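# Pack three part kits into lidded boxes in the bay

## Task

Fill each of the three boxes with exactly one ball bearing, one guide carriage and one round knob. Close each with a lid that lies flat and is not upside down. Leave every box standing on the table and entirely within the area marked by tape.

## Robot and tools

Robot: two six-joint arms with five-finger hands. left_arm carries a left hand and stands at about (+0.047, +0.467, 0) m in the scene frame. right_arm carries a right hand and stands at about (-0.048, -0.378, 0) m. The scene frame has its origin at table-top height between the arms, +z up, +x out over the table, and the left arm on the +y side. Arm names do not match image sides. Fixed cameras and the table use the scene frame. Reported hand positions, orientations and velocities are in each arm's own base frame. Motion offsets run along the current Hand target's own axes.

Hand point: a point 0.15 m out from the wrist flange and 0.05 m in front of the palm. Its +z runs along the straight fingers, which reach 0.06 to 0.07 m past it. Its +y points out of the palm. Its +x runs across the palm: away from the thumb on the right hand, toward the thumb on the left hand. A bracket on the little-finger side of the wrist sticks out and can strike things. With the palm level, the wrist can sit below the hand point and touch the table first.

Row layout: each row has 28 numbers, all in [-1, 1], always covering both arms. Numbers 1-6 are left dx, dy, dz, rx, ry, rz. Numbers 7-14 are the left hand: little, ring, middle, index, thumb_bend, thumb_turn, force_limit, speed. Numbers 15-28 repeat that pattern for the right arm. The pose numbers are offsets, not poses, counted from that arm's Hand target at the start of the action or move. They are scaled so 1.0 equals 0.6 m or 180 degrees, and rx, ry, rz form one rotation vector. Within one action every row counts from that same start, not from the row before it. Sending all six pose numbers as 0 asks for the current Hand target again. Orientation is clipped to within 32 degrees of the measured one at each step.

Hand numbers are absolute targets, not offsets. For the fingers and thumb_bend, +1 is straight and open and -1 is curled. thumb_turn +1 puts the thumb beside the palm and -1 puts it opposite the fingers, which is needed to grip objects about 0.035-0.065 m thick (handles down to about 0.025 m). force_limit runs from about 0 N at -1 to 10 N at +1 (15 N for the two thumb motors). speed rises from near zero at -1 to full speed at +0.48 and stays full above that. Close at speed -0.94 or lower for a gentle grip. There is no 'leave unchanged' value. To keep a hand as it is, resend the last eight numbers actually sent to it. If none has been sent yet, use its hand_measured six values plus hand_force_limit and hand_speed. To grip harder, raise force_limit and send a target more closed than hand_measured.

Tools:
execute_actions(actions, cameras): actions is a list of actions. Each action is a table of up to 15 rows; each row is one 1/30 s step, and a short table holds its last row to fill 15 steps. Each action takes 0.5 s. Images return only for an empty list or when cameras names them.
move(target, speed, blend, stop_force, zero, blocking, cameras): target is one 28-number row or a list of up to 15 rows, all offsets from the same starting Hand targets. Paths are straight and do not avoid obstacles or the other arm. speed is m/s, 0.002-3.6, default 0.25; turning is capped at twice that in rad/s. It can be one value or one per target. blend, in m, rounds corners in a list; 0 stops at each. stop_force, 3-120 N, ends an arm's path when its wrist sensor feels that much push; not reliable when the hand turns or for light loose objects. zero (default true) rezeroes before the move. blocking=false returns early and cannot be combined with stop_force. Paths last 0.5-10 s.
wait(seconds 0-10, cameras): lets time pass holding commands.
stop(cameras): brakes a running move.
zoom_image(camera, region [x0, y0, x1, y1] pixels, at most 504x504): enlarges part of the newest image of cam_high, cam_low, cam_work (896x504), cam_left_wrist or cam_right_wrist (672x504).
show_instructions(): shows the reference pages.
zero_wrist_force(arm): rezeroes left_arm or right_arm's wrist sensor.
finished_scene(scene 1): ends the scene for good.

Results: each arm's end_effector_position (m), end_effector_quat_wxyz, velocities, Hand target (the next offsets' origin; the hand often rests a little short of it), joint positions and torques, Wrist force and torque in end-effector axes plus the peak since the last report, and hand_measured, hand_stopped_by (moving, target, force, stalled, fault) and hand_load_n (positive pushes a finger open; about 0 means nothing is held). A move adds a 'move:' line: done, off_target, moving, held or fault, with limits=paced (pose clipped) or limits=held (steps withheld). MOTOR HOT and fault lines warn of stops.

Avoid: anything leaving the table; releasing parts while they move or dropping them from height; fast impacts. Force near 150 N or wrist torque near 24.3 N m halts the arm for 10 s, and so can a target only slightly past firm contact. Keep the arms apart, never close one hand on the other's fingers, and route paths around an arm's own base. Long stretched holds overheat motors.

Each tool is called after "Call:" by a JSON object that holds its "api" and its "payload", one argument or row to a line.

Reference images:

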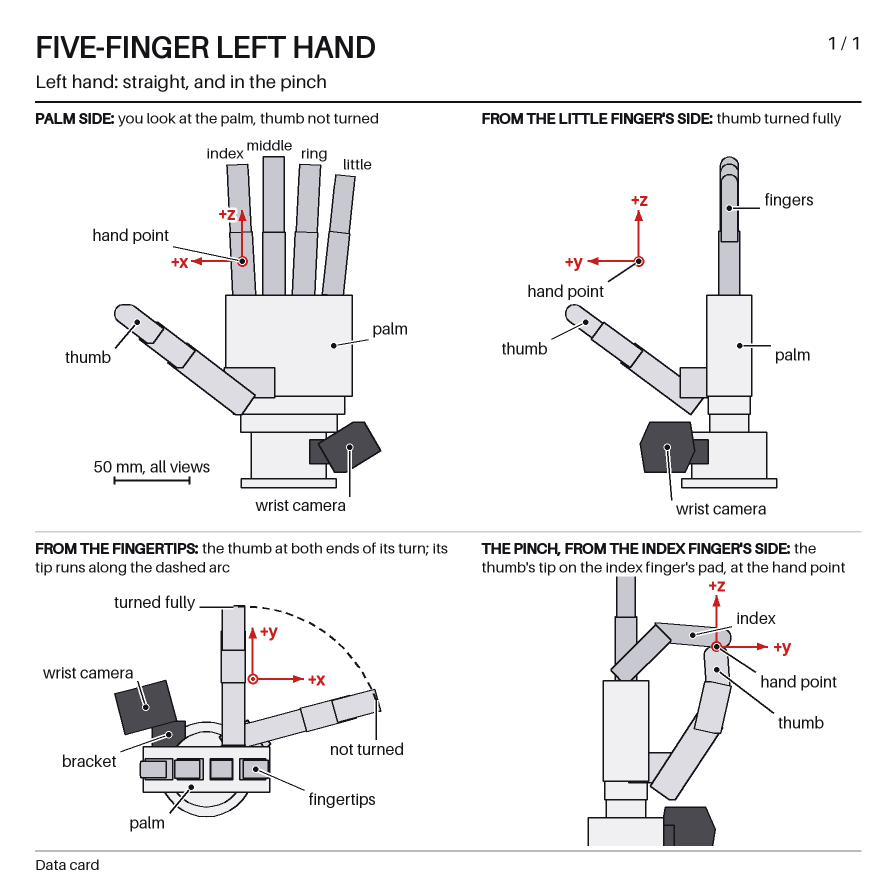

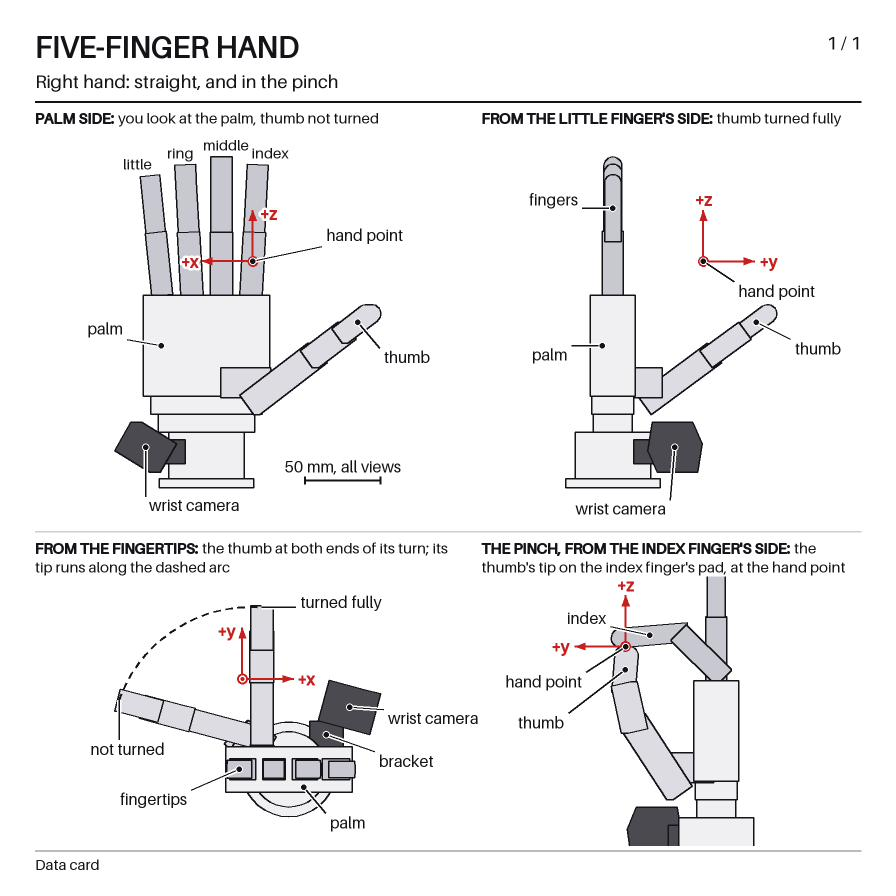

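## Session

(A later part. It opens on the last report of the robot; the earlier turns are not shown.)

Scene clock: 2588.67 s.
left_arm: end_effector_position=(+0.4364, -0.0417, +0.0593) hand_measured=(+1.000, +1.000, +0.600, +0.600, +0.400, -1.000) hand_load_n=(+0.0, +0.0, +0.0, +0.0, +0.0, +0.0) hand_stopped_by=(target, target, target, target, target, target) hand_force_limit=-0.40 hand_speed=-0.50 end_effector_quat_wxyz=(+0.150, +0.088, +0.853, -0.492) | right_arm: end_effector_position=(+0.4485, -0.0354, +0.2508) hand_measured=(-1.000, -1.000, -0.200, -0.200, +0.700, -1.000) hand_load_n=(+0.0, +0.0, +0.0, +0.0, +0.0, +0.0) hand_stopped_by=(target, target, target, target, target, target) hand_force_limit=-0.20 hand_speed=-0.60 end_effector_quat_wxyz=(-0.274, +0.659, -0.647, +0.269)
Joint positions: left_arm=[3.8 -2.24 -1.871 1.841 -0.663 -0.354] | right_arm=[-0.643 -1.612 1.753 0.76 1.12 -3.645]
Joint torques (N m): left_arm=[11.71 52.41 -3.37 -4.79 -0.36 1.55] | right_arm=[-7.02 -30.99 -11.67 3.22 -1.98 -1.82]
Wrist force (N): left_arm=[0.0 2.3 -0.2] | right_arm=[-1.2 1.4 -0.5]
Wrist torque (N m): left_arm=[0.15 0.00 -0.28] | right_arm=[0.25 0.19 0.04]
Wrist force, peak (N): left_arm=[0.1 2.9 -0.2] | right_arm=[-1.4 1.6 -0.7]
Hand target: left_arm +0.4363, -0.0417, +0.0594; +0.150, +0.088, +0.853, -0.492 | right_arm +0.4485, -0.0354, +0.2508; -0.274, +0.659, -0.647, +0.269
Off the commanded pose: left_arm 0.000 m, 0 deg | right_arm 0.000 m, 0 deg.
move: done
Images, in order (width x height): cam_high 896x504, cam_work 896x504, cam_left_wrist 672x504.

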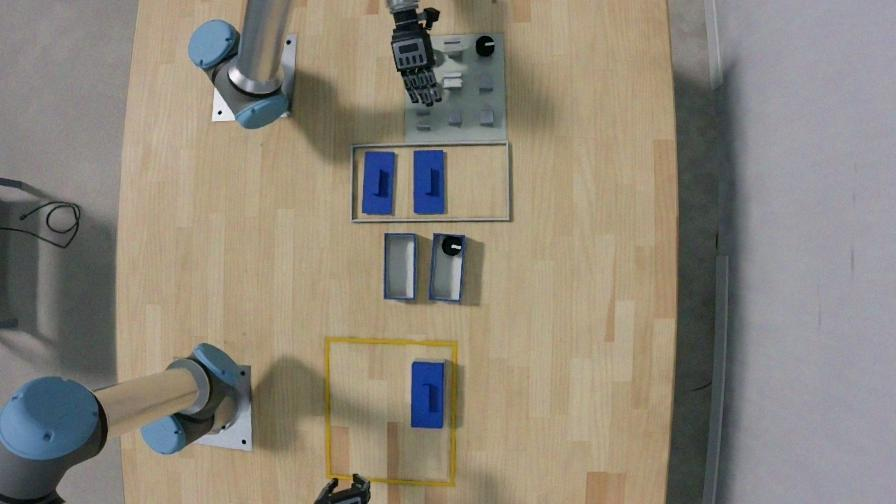

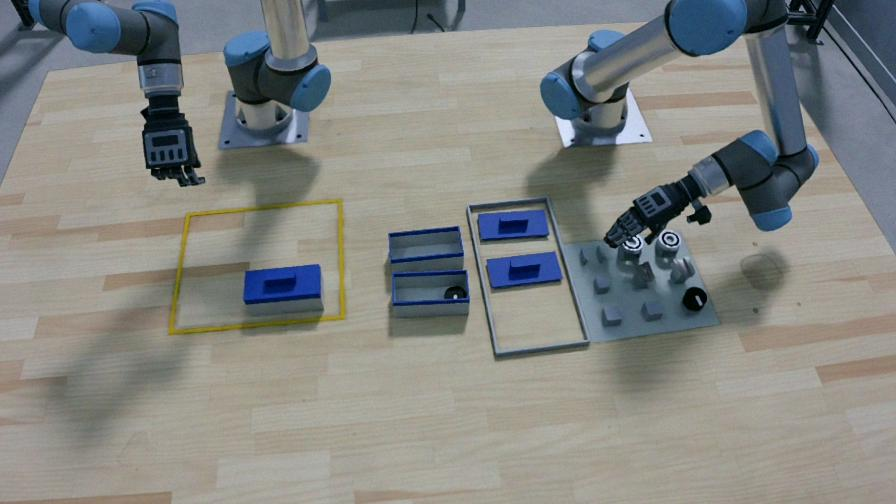

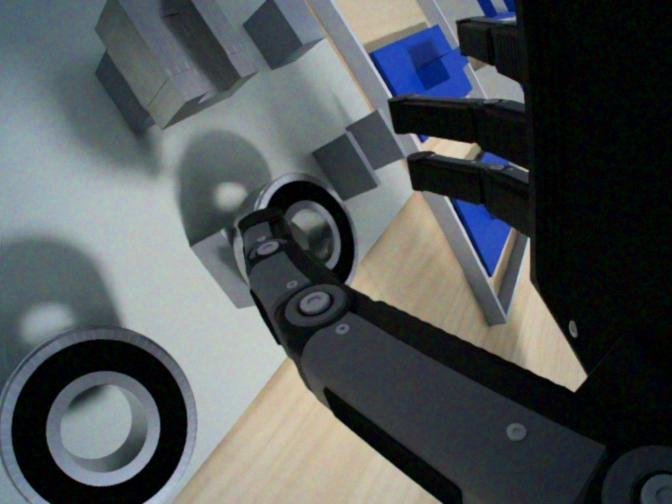

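Call:
{"api": "move", "payload": {
  "target": [0.0207,0.0252,0.0122,0,0,0,1,1,0.6,0.6,0.4,-1,-0.4,-0.5,0,0,0,0,0,0,-1,-1,-0.2,-0.2,0.7,-1,-0.2,-0.6],
  "speed": 0.05,
  "stop_force": 4,
  "cameras": ["cam_left_wrist"]
}}

Call:
{"api": "zoom_image", "payload": {
  "camera": "cam_left_wrist",
  "region": [150, 80, 450, 330]
}}

Scene clock: 2624.30 s.
left_arm: end_effector_position=(+0.4304, -0.0405, +0.0394) hand_measured=(+1.000, +1.000, +0.600, +0.600, +0.400, -1.000) hand_load_n=(+0.0, +0.0, +0.0, +0.0, +0.0, +0.0) hand_stopped_by=(target, target, target, target, target, target) hand_force_limit=-0.40 hand_speed=-0.50 end_effector_quat_wxyz=(+0.150, +0.088, +0.853, -0.492) | right_arm: end_effector_position=(+0.4485, -0.0354, +0.2508) hand_measured=(-1.000, -1.000, -0.200, -0.200, +0.700, -1.000) hand_load_n=(+0.0, +0.0, +0.0, +0.0, +0.5, +0.0) hand_stopped_by=(target, target, target, target, target, target) hand_force_limit=-0.20 hand_speed=-0.60 end_effector_quat_wxyz=(-0.274, +0.659, -0.647, +0.269)
Joint positions: left_arm=[3.811 -2.275 -1.89 1.883 -0.67 -0.34] | right_arm=[-0.643 -1.612 1.753 0.76 1.12 -3.645]
Joint torques (N m): left_arm=[12.12 24.65 -2.41 -0.3 -0.59 1.45] | right_arm=[-6.6 -30.06 -11.57 3.34 -1.92 -1.62]
Wrist force (N): left_arm=[0.2 2.7 -0.1] | right_arm=[-1.1 1.3 -0.7]
Wrist torque (N m): left_arm=[0.17 0.00 -0.27] | right_arm=[0.23 0.19 0.04]
Wrist force, peak (N): left_arm=[0.0 2.8 0.0] | right_arm=[-1.5 1.5 -0.7]
Hand target: left_arm +0.4304, -0.0405, +0.0394; +0.150, +0.088, +0.853, -0.492 | right_arm +0.4485, -0.0354, +0.2508; -0.274, +0.659, -0.647, +0.269
Off the commanded pose: left_arm 0.000 m, 0 deg | right_arm 0.000 m, 0 deg.
move: done
Images, in order (width x height): cam_left_wrist 672x504.

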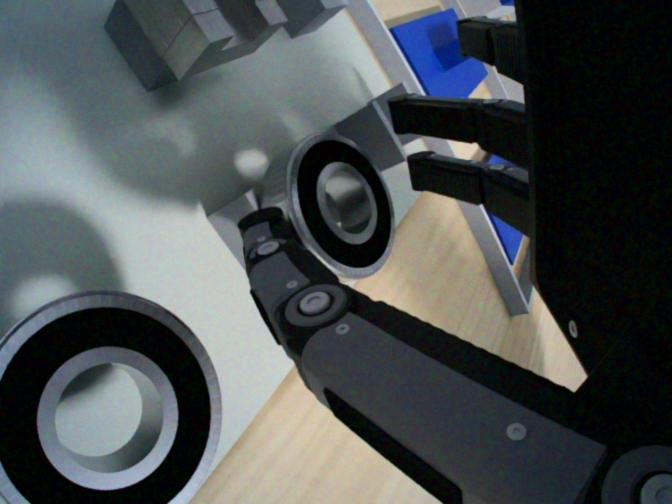

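Scaled by 1.680 from the camera's 672x504 image, which has a finer 960x720 frame.

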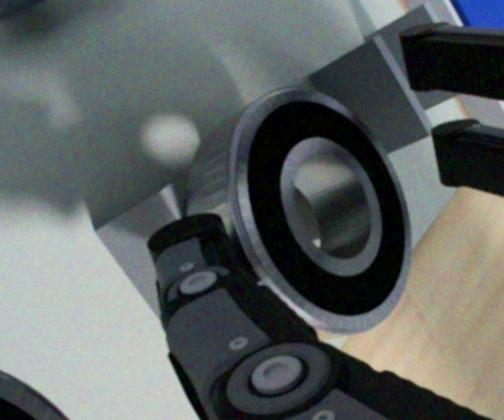

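Call:
{"api": "move", "payload": {
  "target": [
    [0,0,0,0,0,0,1,1,0,0,0.4,-1,-0.4,-0.88,0,0,0,0,0,0,-1,-1,-0.2,-0.2,0.7,-1,-0.2,-0.6],
    [-0.057,-0.1357,-0.0783,0,0,0,1,1,0,0,0.4,-1,-0.4,-0.88,0,0,0,0,0,0,-1,-1,-0.2,-0.2,0.7,-1,-0.2,-0.6],
    [-0.1305,-0.4127,0.63,0,0,0,1,1,0,0,0.4,-1,-0.4,-0.88,0,0,0,0,0,0,-1,-1,-0.2,-0.2,0.7,-1,-0.2,-0.6]
  ],
  "speed": [0.05,0.12,0.25],
  "cameras": ["cam_high","cam_left_wrist","cam_work"]
}}

Call:
{"api": "zoom_image", "payload": {
  "camera": "cam_work",
  "region": [370, 210, 500, 330]
}}

Call:
{"api": "zoom_image", "payload": {
  "camera": "cam_high",
  "region": [400, 220, 490, 320]
}}

Scene clock: 2654.27 s.
left_arm: end_effector_position=(+0.4940, -0.4917, +0.0899) hand_measured=(+1.000, +1.000, +0.244, +0.256, +0.402, -1.000) hand_load_n=(+0.0, +0.0, +2.5, +2.5, +4.5, +0.5) hand_stopped_by=(target, target, force, force, target, target) hand_force_limit=-0.40 hand_speed=-0.88 end_effector_quat_wxyz=(+0.150, +0.088, +0.853, -0.492) | right_arm: end_effector_position=(+0.4485, -0.0354, +0.2508) hand_measured=(-1.000, -1.000, -0.200, -0.200, +0.700, -1.000) hand_load_n=(+0.0, -0.5, +0.0, +0.0, +0.0, +0.0) hand_stopped_by=(target, target, target, target, target, target) hand_force_limit=-0.20 hand_speed=-0.60 end_effector_quat_wxyz=(-0.274, +0.659, -0.647, +0.269)
Joint positions: left_arm=[2.802 -2.215 -1.365 2.77 -0.707 -2.07] | right_arm=[-0.643 -1.612 1.753 0.76 1.12 -3.645]
Joint torques (N m): left_arm=[-15.05 35.69 28.44 0.92 -0.46 -1.49] | right_arm=[-5.59 -29.92 -11.48 3.34 -1.98 -1.62]
Wrist force (N): left_arm=[0.3 2.6 0.2] | right_arm=[-1.1 1.2 -0.7]
Wrist torque (N m): left_arm=[0.11 0.05 -0.06] | right_arm=[0.22 0.18 0.04]
Wrist force, peak (N): left_arm=[0.7 4.2 0.8] | right_arm=[-1.5 1.5 -0.7]
Hand target: left_arm +0.4941, -0.4918, +0.0898; +0.150, +0.088, +0.853, -0.492 | right_arm +0.4485, -0.0354, +0.2508; -0.274, +0.659, -0.647, +0.269
Off the commanded pose: left_arm 0.000 m, 0 deg | right_arm 0.000 m, 0 deg.
move: done
Images, in order (width x height): cam_high 896x504, cam_work 896x504, cam_left_wrist 672x504.

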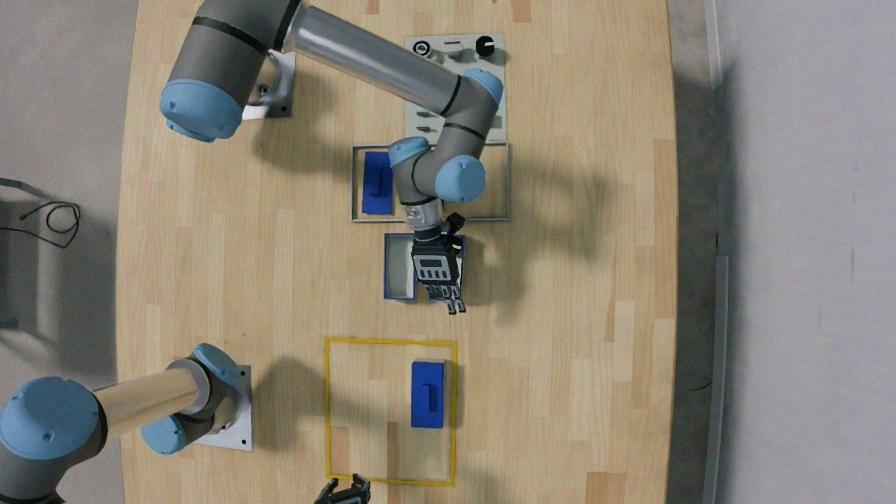

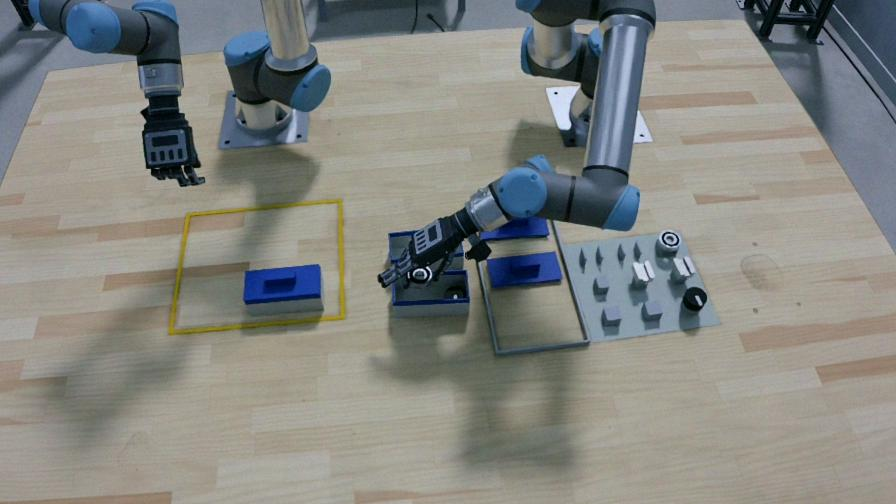

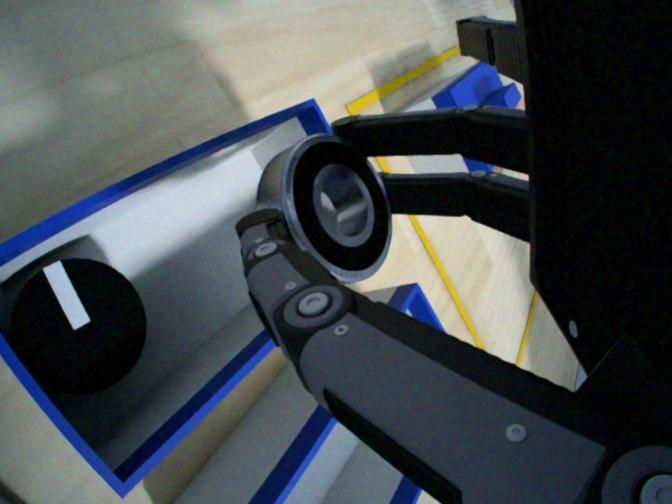

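Scaled by 3.877 from the camera's 896x504 image, which has a finer 1280x720 frame.

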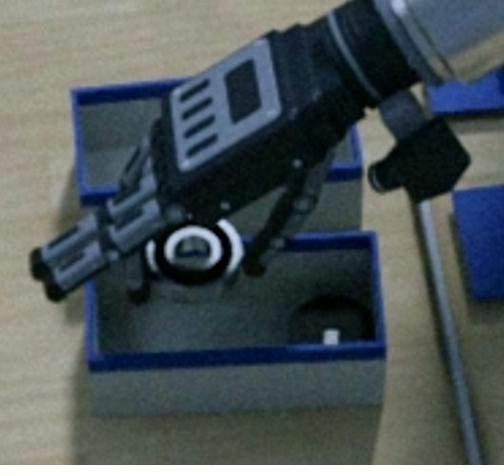

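Scaled by 5.040 from the camera's 896x504 image, which has a finer 1280x720 frame.

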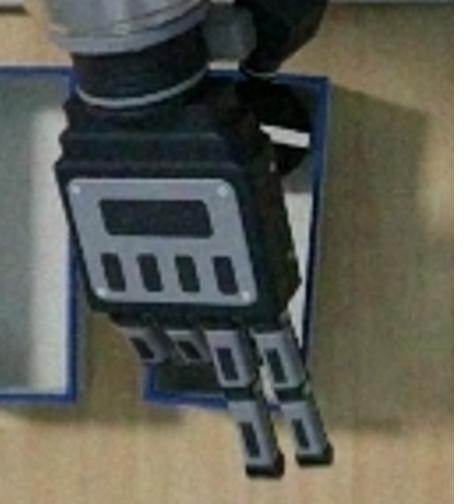

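Call:
{"api": "move", "payload": {
  "target": [0.024,0.0985,0.0588,0,0,0,1,1,0,0,0.4,-1,-0.4,-0.88,0,0,0,0,0,0,-1,-1,-0.2,-0.2,0.7,-1,-0.2,-0.6],
  "speed": 0.05,
  "stop_force": 4,
  "cameras": ["cam_left_wrist","cam_work"]
}}

Call:
{"api": "zoom_image", "payload": {
  "camera": "cam_work",
  "region": [370, 210, 500, 330]
}}

Scene clock: 2676.90 s.
left_arm: end_effector_position=(+0.5039, -0.4928, +0.0210) hand_measured=(+1.000, +1.000, +0.244, +0.256, +0.402, -1.000) hand_load_n=(+0.0, +0.0, +2.5, +2.5, +4.5, +0.5) hand_stopped_by=(target, target, force, force, target, target) hand_force_limit=-0.40 hand_speed=-0.88 end_effector_quat_wxyz=(+0.150, +0.088, +0.853, -0.492) | right_arm: end_effector_position=(+0.4485, -0.0354, +0.2508) hand_measured=(-1.000, -1.000, -0.200, -0.200, +0.700, -1.000) hand_load_n=(+0.0, +0.0, +0.0, +0.0, +0.0, +0.0) hand_stopped_by=(target, target, target, target, target, target) hand_force_limit=-0.20 hand_speed=-0.60 end_effector_quat_wxyz=(-0.274, +0.659, -0.647, +0.269)
Joint positions: left_arm=[2.806 -2.314 -1.388 2.889 -0.704 -2.065] | right_arm=[-0.643 -1.612 1.753 0.76 1.12 -3.645]
Joint torques (N m): left_arm=[11.2 60.38 5.34 -2.95 -1.16 1.4] | right_arm=[-6.72 -30.85 -11.57 3.25 -2 -1.72]
Wrist force (N): left_arm=[-0.3 -1.4 -2.1] | right_arm=[-1.6 1.3 -0.6]
Wrist torque (N m): left_arm=[0.19 0.03 -0.25] | right_arm=[0.24 0.26 0.01]
Wrist force, peak (N): left_arm=[-1.0 -3.8 -3.3] | right_arm=[-1.5 1.6 -0.7]
Hand target: left_arm +0.5039, -0.4928, +0.0210; +0.150, +0.088, +0.853, -0.492 (not the last commanded pose) | right_arm +0.4485, -0.0354, +0.2508; -0.274, +0.659, -0.647, +0.269
Off the commanded pose: left_arm 0.001 m, 0 deg | right_arm 0.000 m, 0 deg.
move: contact (left_arm)
Images, in order (width x height): cam_work 896x504, cam_left_wrist 672x504.

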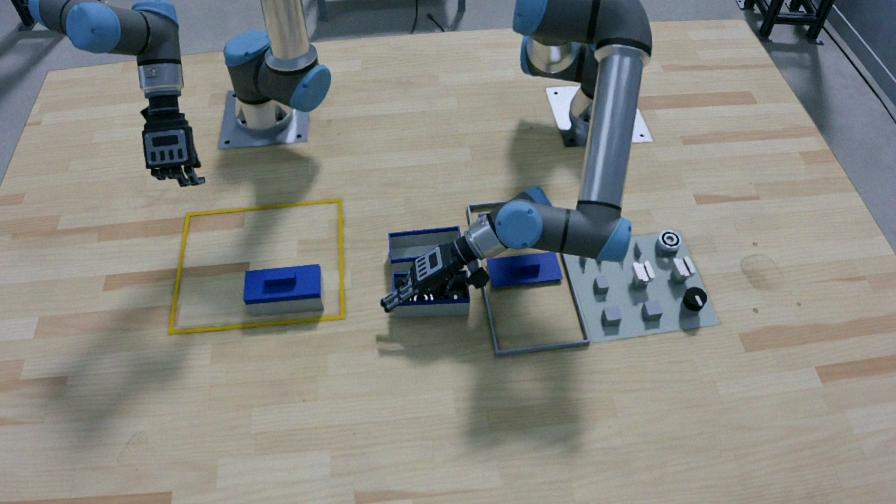

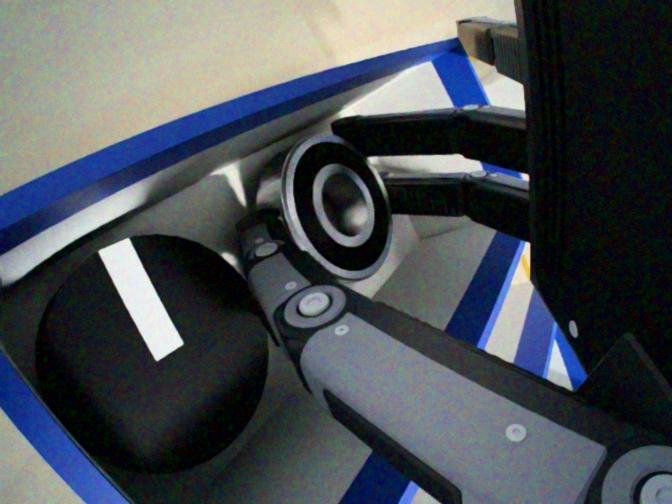

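Scaled by 3.877 from the camera's 896x504 image, which has a finer 1280x720 frame.

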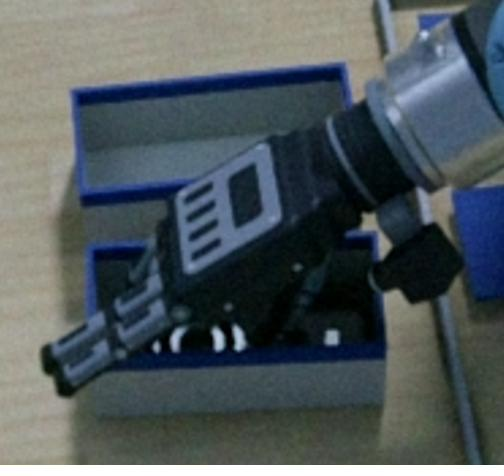

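Call:
{"api": "move", "payload": {
  "target": [
    [0,0,0,0,0,0,1,1,0.6,0.6,0.4,-1,-0.4,-0.7,0,0,0,0,0,0,-1,-1,-0.2,-0.2,0.7,-1,-0.2,-0.6],
    [-0.0513,-0.1221,-0.0705,0,0,0,1,1,0.6,0.6,0.4,-1,-0.4,-0.7,0,0,0,0,0,0,-1,-1,-0.2,-0.2,0.7,-1,-0.2,-0.6],
    [-0.0425,-0.1153,-0.1373,-0.2222,0,0,-1,-1,1,1,-0.7,-1,0,0.2,0,0,0,0,0,0,-1,-1,-0.2,-0.2,0.7,-1,-0.2,-0.6]
  ],
  "speed": [0.1,0.12,0.4],
  "cameras": ["cam_high","cam_work","cam_left_wrist"]
}}

Scene clock: 2738.93 s.
left_arm: end_effector_position=(+0.4935, -0.4561, +0.1247) hand_measured=(-1.000, -1.000, +1.000, +1.000, -0.700, -1.000) hand_load_n=(+0.0, +0.0, +0.0, +0.0, +0.5, +0.0) hand_stopped_by=(target, target, target, target, target, target) hand_force_limit=0.00 hand_speed=0.20 end_effector_quat_wxyz=(+0.171, +0.031, +0.970, -0.171) | right_arm: end_effector_position=(+0.4485, -0.0354, +0.2508) hand_measured=(-1.000, -1.000, -0.200, -0.200, +0.700, -1.000) hand_load_n=(+0.0, +0.0, +0.0, +0.0, +0.0, +0.0) hand_stopped_by=(target, target, target, target, target, target) hand_force_limit=-0.20 hand_speed=-0.60 end_effector_quat_wxyz=(-0.274, +0.659, -0.647, +0.269)
Joint positions: left_arm=[2.586 -2.336 -0.928 2.167 -1.448 -2.091] | right_arm=[-0.643 -1.612 1.753 0.76 1.12 -3.645]
Joint torques (N m): left_arm=[-14.99 39.25 30.04 -3.51 -1.45 -1.56] | right_arm=[-6.17 -30.65 -12.35 3.28 -2.04 -1.66]
Wrist force (N): left_arm=[0.5 2.1 0.1] | right_arm=[-1.3 1.2 -0.8]
Wrist torque (N m): left_arm=[0.18 0.00 0.06] | right_arm=[0.23 0.21 0.03]
Wrist force, peak (N): left_arm=[0.5 3.3 -0.3] | right_arm=[-1.4 1.6 -0.7]
Hand target: left_arm +0.4935, -0.4561, +0.1247; +0.171, +0.031, +0.970, -0.171 | right_arm +0.4485, -0.0354, +0.2508; -0.274, +0.659, -0.647, +0.269
Off the commanded pose: left_arm 0.000 m, 0 deg | right_arm 0.000 m, 0 deg.
move: done
Images, in order (width x height): cam_high 896x504, cam_work 896x504, cam_left_wrist 672x504.

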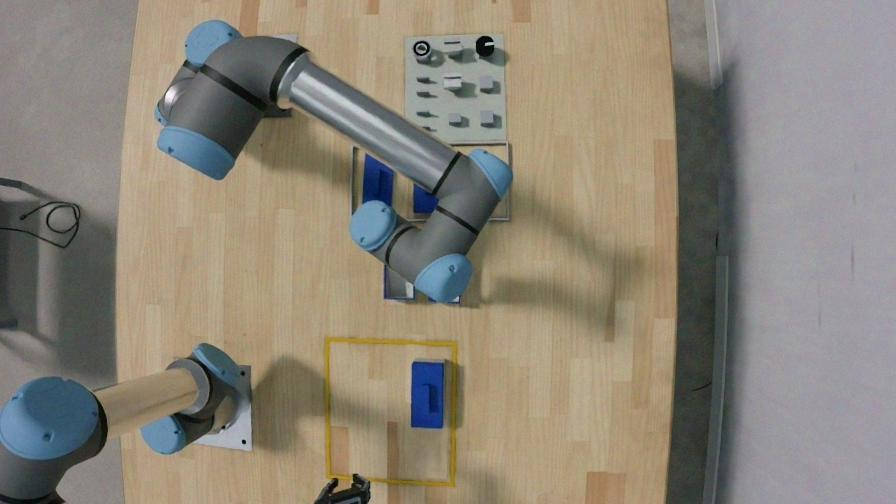

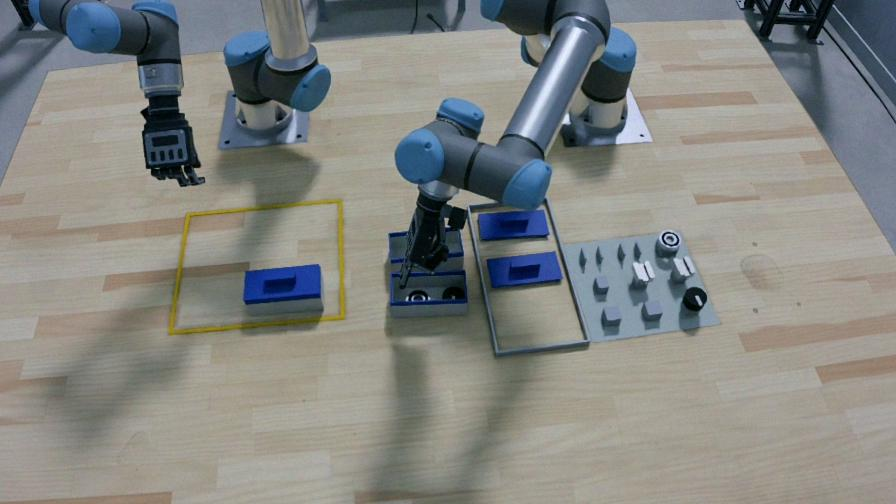

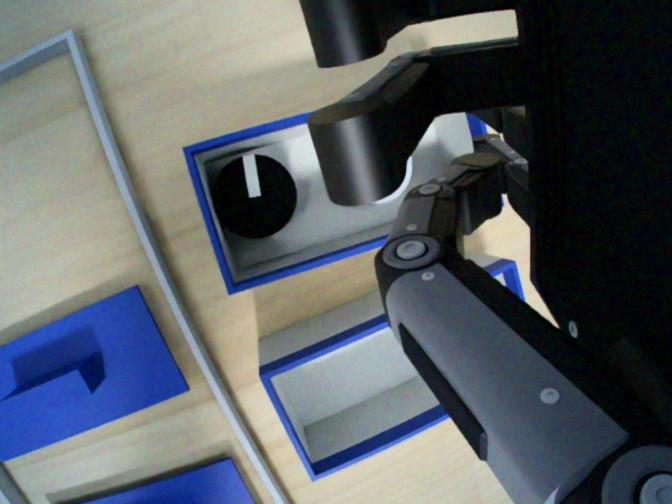

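Call:
{"api": "zoom_image", "payload": {
  "camera": "cam_work",
  "region": [370, 210, 500, 330]
}}

Scaled by 3.877 from the camera's 896x504 image, which has a finer 1280x720 frame.

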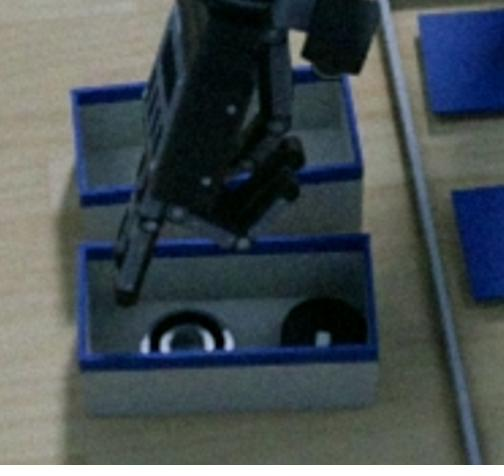

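Call:
{"api": "move", "payload": {
  "target": [
    [0.0414,0.0389,0.107,0,0,0,-1,-1,1,1,-0.7,-1,0,0.2,0,0,0,0,0,0,-1,-1,-0.2,-0.2,0.7,-1,-0.2,-0.6],
    [0.0383,0.0863,0.091,0,0,0,-1,-1,1,1,-0.7,-1,0,0.2,0,0,0,0,0,0,-1,-1,-0.2,-0.2,0.7,-1,-0.2,-0.6]
  ],
  "speed": [0.12,0.06],
  "cameras": ["cam_work"]
}}

Call:
{"api": "zoom_image", "payload": {
  "camera": "cam_work",
  "region": [370, 210, 500, 330]
}}

Scene clock: 2761.40 s.
left_arm: end_effector_position=(+0.4955, -0.4262, +0.0520) hand_measured=(-1.000, -1.000, +1.000, +1.000, -0.700, -1.000) hand_load_n=(+0.5, +0.0, +0.0, +0.0, +0.0, +0.0) hand_stopped_by=(target, target, target, target, target, target) hand_force_limit=0.00 hand_speed=0.20 end_effector_quat_wxyz=(+0.171, +0.031, +0.970, -0.171) | right_arm: end_effector_position=(+0.4485, -0.0354, +0.2508) hand_measured=(-1.000, -1.000, -0.200, -0.200, +0.700, -1.000) hand_load_n=(+0.0, +0.0, +0.0, +0.0, +0.0, -0.5) hand_stopped_by=(target, target, target, target, target, target) hand_force_limit=-0.20 hand_speed=-0.60 end_effector_quat_wxyz=(-0.274, +0.659, -0.647, +0.269)
Joint positions: left_arm=[2.632 -2.328 -1.133 2.359 -1.428 -2.05] | right_arm=[-0.643 -1.612 1.753 0.76 1.12 -3.645]
Joint torques (N m): left_arm=[11.37 66.36 5.24 0.26 1.55 1.33] | right_arm=[-6.18 -30.03 -12.46 3.14 -1.94 -1.53]
Wrist force (N): left_arm=[0.6 1.6 0.4] | right_arm=[-1.3 1.3 -0.7]
Wrist torque (N m): left_arm=[0.20 0.01 -0.09] | right_arm=[0.24 0.21 0.03]
Wrist force, peak (N): left_arm=[0.6 2.6 0.5] | right_arm=[-1.4 1.4 -0.9]
Hand target: left_arm +0.4955, -0.4260, +0.0520; +0.171, +0.031, +0.970, -0.171 | right_arm +0.4485, -0.0354, +0.2508; -0.274, +0.659, -0.647, +0.269
Off the commanded pose: left_arm 0.000 m, 0 deg | right_arm 0.000 m, 0 deg.
move: done
Images, in order (width x height): cam_work 896x504.

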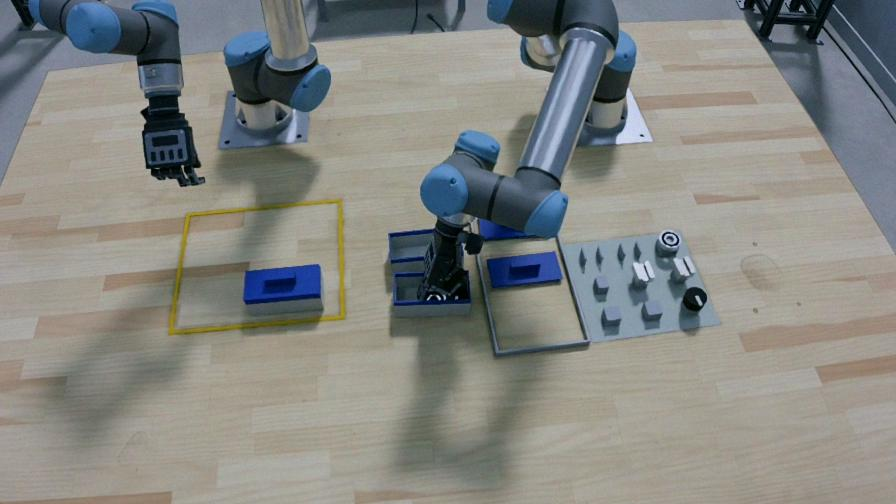

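Scaled by 3.877 from the camera's 896x504 image, which has a finer 1280x720 frame.

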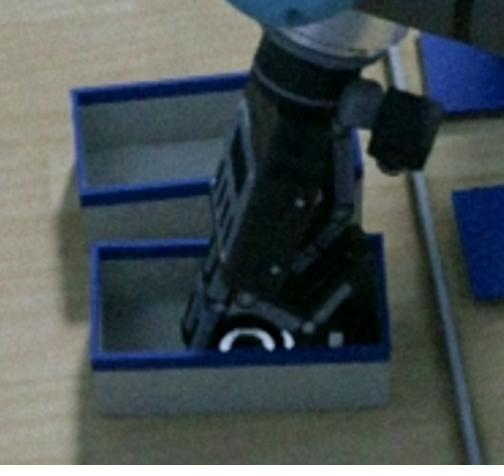

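Call:
{"api": "move", "payload": {
  "target": [
    [-0.0798,-0.0796,-0.2043,0,0,0,-1,-1,1,1,-0.7,-1,0,0.2,0,0,0,0,0,0,-1,-1,-0.2,-0.2,0.7,-1,-0.2,-0.6],
    [-0.0755,0.5519,-0.3565,0.2222,0,0,1,1,0.6,0.6,0.3,-1,0,0.2,0,0,0,0,0,0,-1,-1,-0.2,-0.2,0.7,-1,-0.2,-0.6],
    [-0.0355,0.5893,-0.2535,0.2222,0,0,1,1,0.6,0.6,0.3,-1,0,0.2,0,0,0,0,0,0,-1,-1,-0.2,-0.2,0.7,-1,-0.2,-0.6]
  ],
  "speed": [0.25,0.5,0.2],
  "cameras": ["cam_high","cam_work","cam_left_wrist","cam_low"]
}}

Call:
{"api": "zoom_image", "payload": {
  "camera": "cam_work",
  "region": [370, 210, 500, 330]
}}

Call:
{"api": "zoom_image", "payload": {
  "camera": "cam_high",
  "region": [360, 220, 520, 310]
}}

Scene clock: 2789.43 s.
left_arm: end_effector_position=(+0.5090, -0.0418, +0.0803) hand_measured=(+1.000, +1.000, +0.600, +0.600, +0.300, -1.000) hand_load_n=(+0.0, -0.5, +0.0, +0.0, +0.0, +0.0) hand_stopped_by=(target, target, target, target, target, target) hand_force_limit=0.00 hand_speed=0.20 end_effector_quat_wxyz=(+0.150, +0.088, +0.853, -0.492) | right_arm: end_effector_position=(+0.4485, -0.0354, +0.2508) hand_measured=(-1.000, -1.000, -0.200, -0.200, +0.700, -1.000) hand_load_n=(+0.0, +0.0, +0.0, +0.0, +0.0, +0.0) hand_stopped_by=(target, target, target, target, target, target) hand_force_limit=-0.20 hand_speed=-0.60 end_effector_quat_wxyz=(-0.274, +0.659, -0.647, +0.269)
Joint positions: left_arm=[3.706 -2.306 -1.617 1.754 -0.606 -0.48] | right_arm=[-0.643 -1.612 1.753 0.76 1.12 -3.645]
Joint torques (N m): left_arm=[-14.64 30.09 23.62 -0.84 2.72 -1.46] | right_arm=[-5.62 -30.5 -11.84 3.09 -1.94 -1.46]
Wrist force (N): left_arm=[0.1 2.8 0.2] | right_arm=[-1.3 1.4 -0.6]
Wrist torque (N m): left_arm=[0.23 0.03 -0.10] | right_arm=[0.24 0.22 0.03]
Wrist force, peak (N): left_arm=[-0.3 4.3 -1.6] | right_arm=[-1.5 1.6 -0.7]
Hand target: left_arm +0.5090, -0.0418, +0.0802; +0.150, +0.088, +0.853, -0.492 | right_arm +0.4485, -0.0354, +0.2508; -0.274, +0.659, -0.647, +0.269
Off the commanded pose: left_arm 0.000 m, 0 deg | right_arm 0.000 m, 0 deg.
move: done
Images, in order (width x height): cam_high 896x504, cam_low 896x504, cam_work 896x504, cam_left_wrist 672x504.

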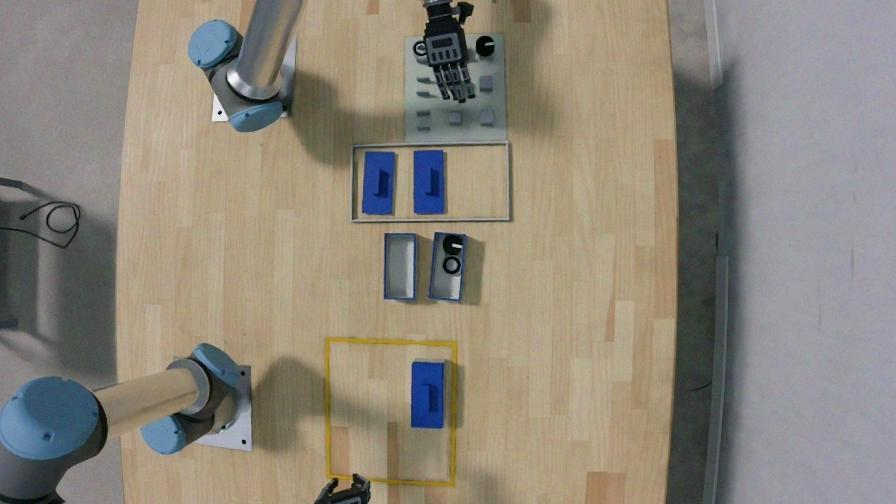

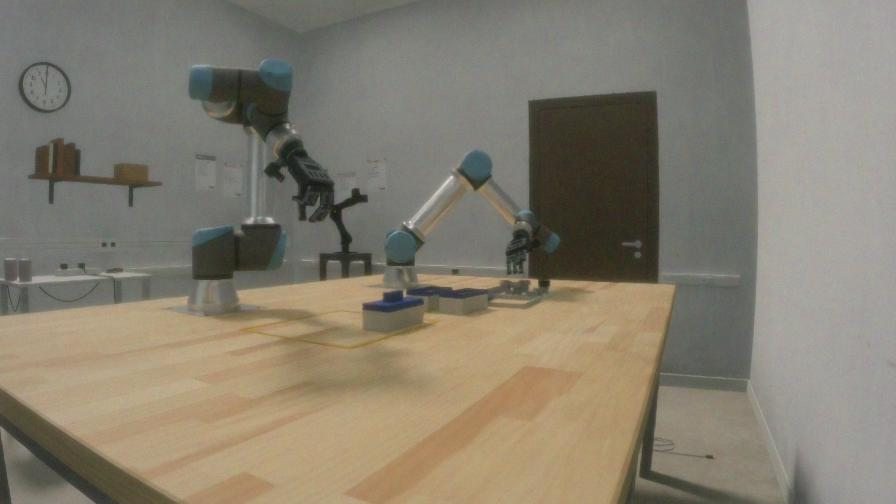

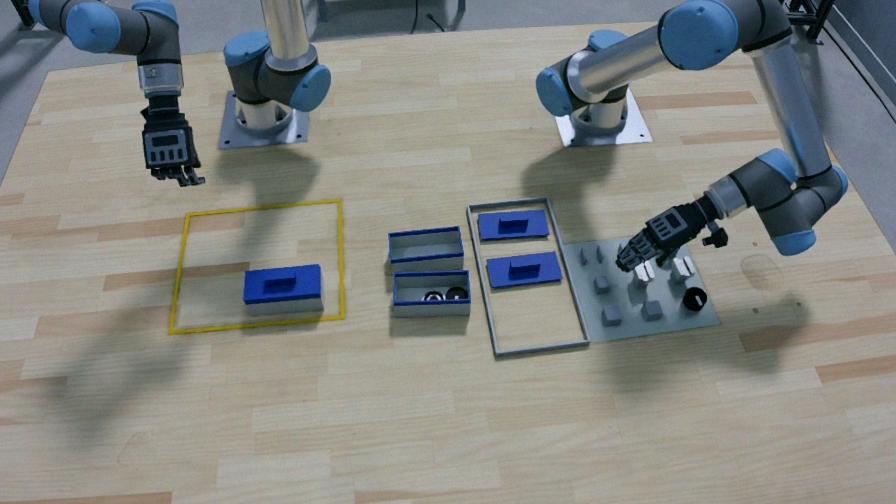

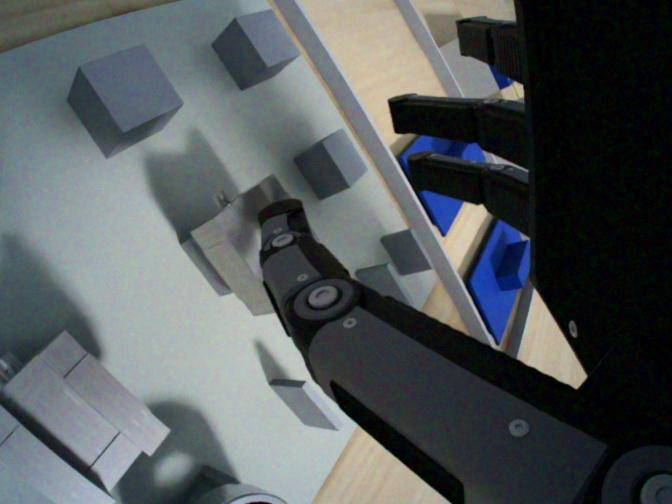

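Scaled by 3.877 from the camera's 896x504 image, which has a finer 1280x720 frame.

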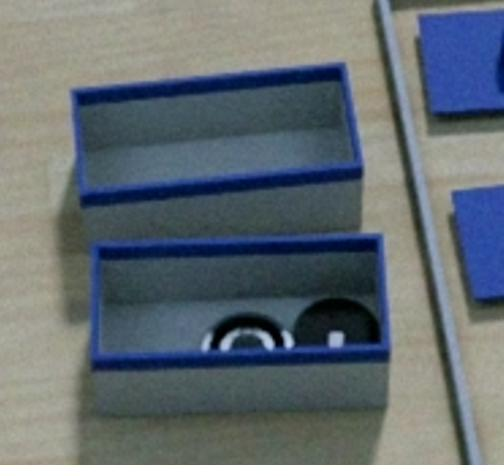

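Scaled by 3.150 from the camera's 896x504 image, which has a finer 1280x720 frame.

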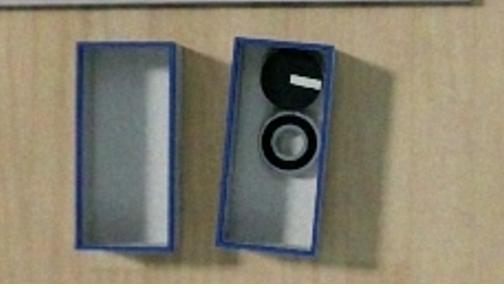

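Call:
{"api": "zoom_image", "payload": {
  "camera": "cam_left_wrist",
  "region": [130, 120, 390, 340]
}}

Call:
{"api": "zoom_image", "payload": {
  "camera": "cam_high",
  "region": [400, 20, 520, 140]
}}

Call:
{"api": "zoom_image", "payload": {
  "camera": "cam_work",
  "region": [560, 200, 740, 350]
}}

Scaled by 1.938 from the camera's 672x504 image, which has a finer 960x720 frame.

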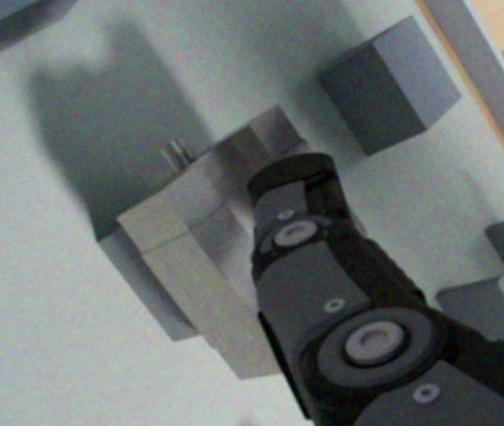

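Scaled by 4.200 from the camera's 896x504 image, which has a finer 1280x720 frame.

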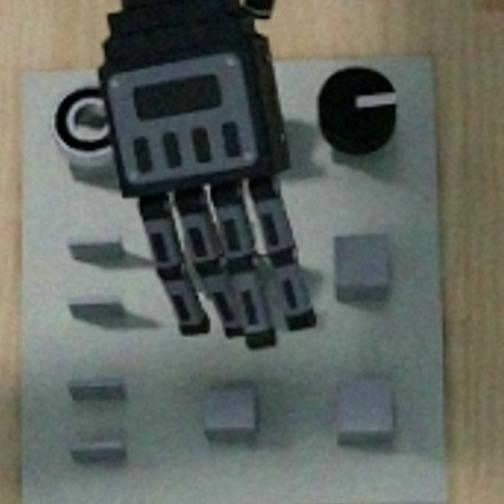

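Scaled by 2.800 from the camera's 896x504 image, which has a finer 1280x720 frame.

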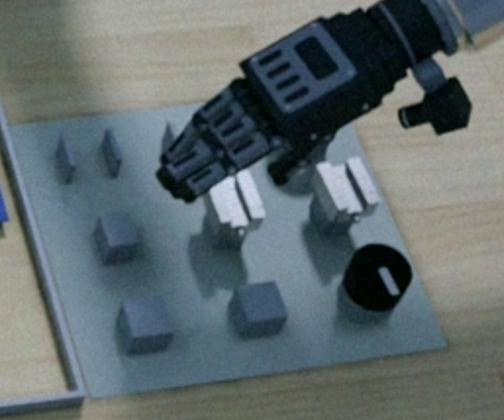

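Call:
{"api": "move", "payload": {
  "target": [0.0131,0.0313,0.0079,0,0,0,1,1,0.6,0.6,0.3,-1,0,0.2,0,0,0,0,0,0,-1,-1,-0.2,-0.2,0.7,-1,-0.2,-0.6],
  "speed": 0.1,
  "cameras": ["cam_low","cam_left_wrist","cam_work"]
}}

Call:
{"api": "zoom_image", "payload": {
  "camera": "cam_left_wrist",
  "region": [130, 120, 390, 340]
}}

Call:
{"api": "zoom_image", "payload": {
  "camera": "cam_low",
  "region": [480, 220, 580, 320]
}}

Scene clock: 2839.43 s.
left_arm: end_effector_position=(+0.5080, -0.0366, +0.0601) hand_measured=(+1.000, +1.000, +0.600, +0.600, +0.300, -1.000) hand_load_n=(+0.0, +0.0, +0.0, +0.0, +0.0, +0.0) hand_stopped_by=(target, target, target, target, target, target) hand_force_limit=0.00 hand_speed=0.20 end_effector_quat_wxyz=(+0.150, +0.088, +0.853, -0.492) | right_arm: end_effector_position=(+0.4485, -0.0354, +0.2508) hand_measured=(-1.000, -1.000, -0.200, -0.200, +0.700, -1.000) hand_load_n=(+0.0, +0.0, +0.5, +0.0, +0.0, +0.0) hand_stopped_by=(target, target, target, target, target, target) hand_force_limit=-0.20 hand_speed=-0.60 end_effector_quat_wxyz=(-0.274, +0.659, -0.647, +0.269)
Joint positions: left_arm=[3.716 -2.342 -1.62 1.781 -0.612 -0.466] | right_arm=[-0.643 -1.612 1.753 0.76 1.12 -3.645]
Joint torques (N m): left_arm=[11.88 30.99 -0.06 -0.57 -0.87 1.29] | right_arm=[-5.35 -30.19 -11.71 3.25 -1.99 -1.5]
Wrist force (N): left_arm=[0.2 2.5 -0.2] | right_arm=[-1.2 1.4 -0.7]
Wrist torque (N m): left_arm=[0.22 -0.02 -0.26] | right_arm=[0.25 0.21 0.03]
Wrist force, peak (N): left_arm=[0.3 3.0 0.2] | right_arm=[-1.4 1.6 -0.7]
Hand target: left_arm +0.5080, -0.0365, +0.0600; +0.150, +0.088, +0.853, -0.492 | right_arm +0.4485, -0.0354, +0.2508; -0.274, +0.659, -0.647, +0.269
Off the commanded pose: left_arm 0.000 m, 0 deg | right_arm 0.000 m, 0 deg.
move: done
Images, in order (width x height): cam_low 896x504, cam_work 896x504, cam_left_wrist 672x504.

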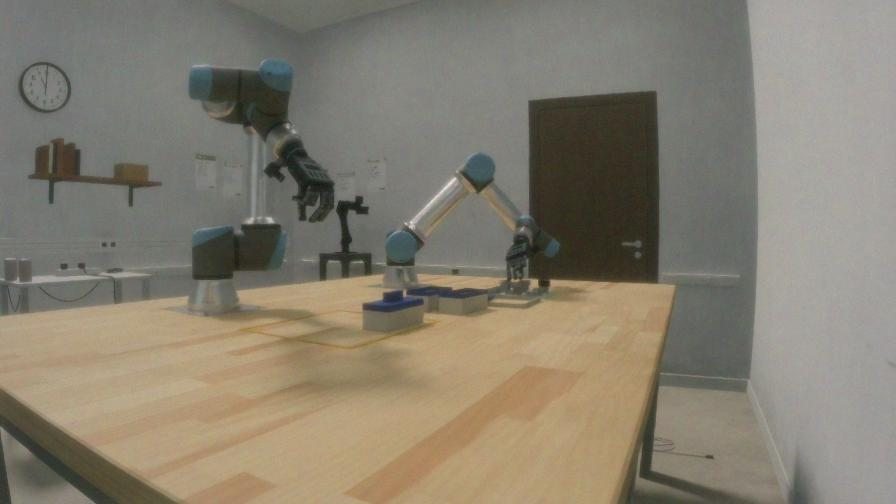

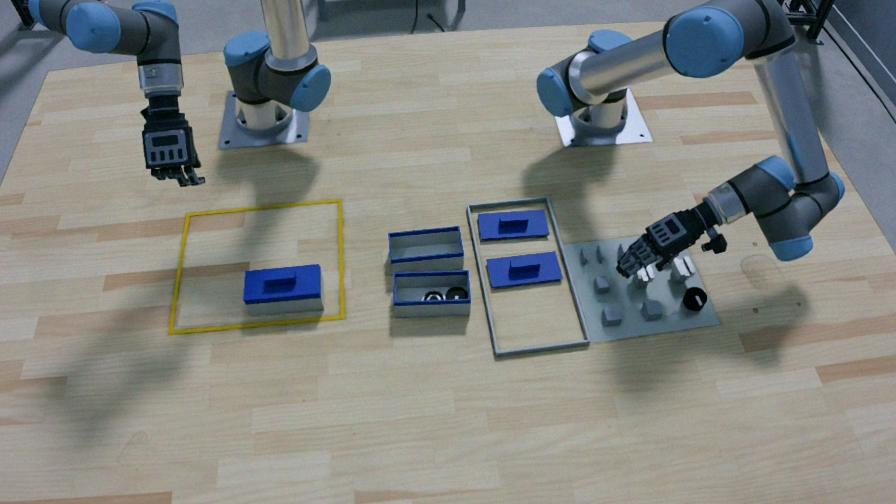

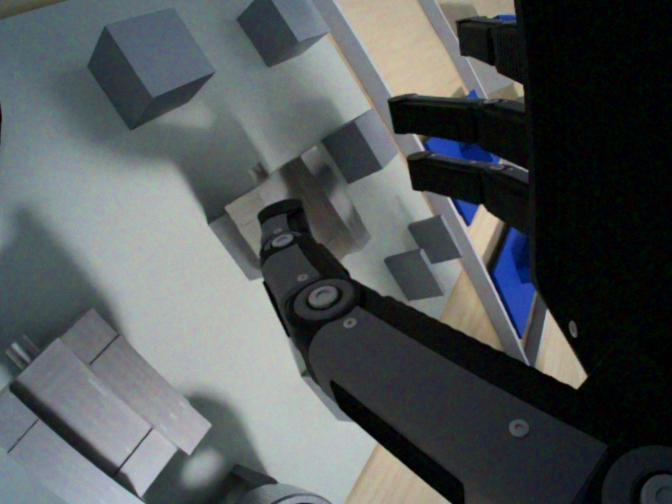

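Scaled by 1.938 from the camera's 672x504 image, which has a finer 960x720 frame.

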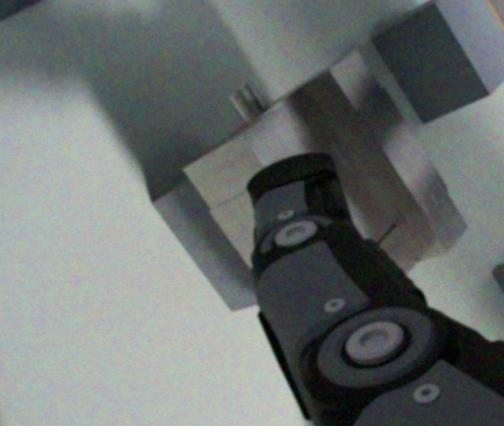

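Scaled by 5.040 from the camera's 896x504 image, which has a finer 1280x720 frame.

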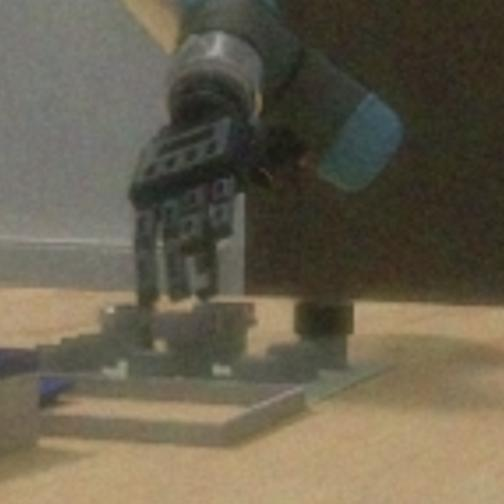

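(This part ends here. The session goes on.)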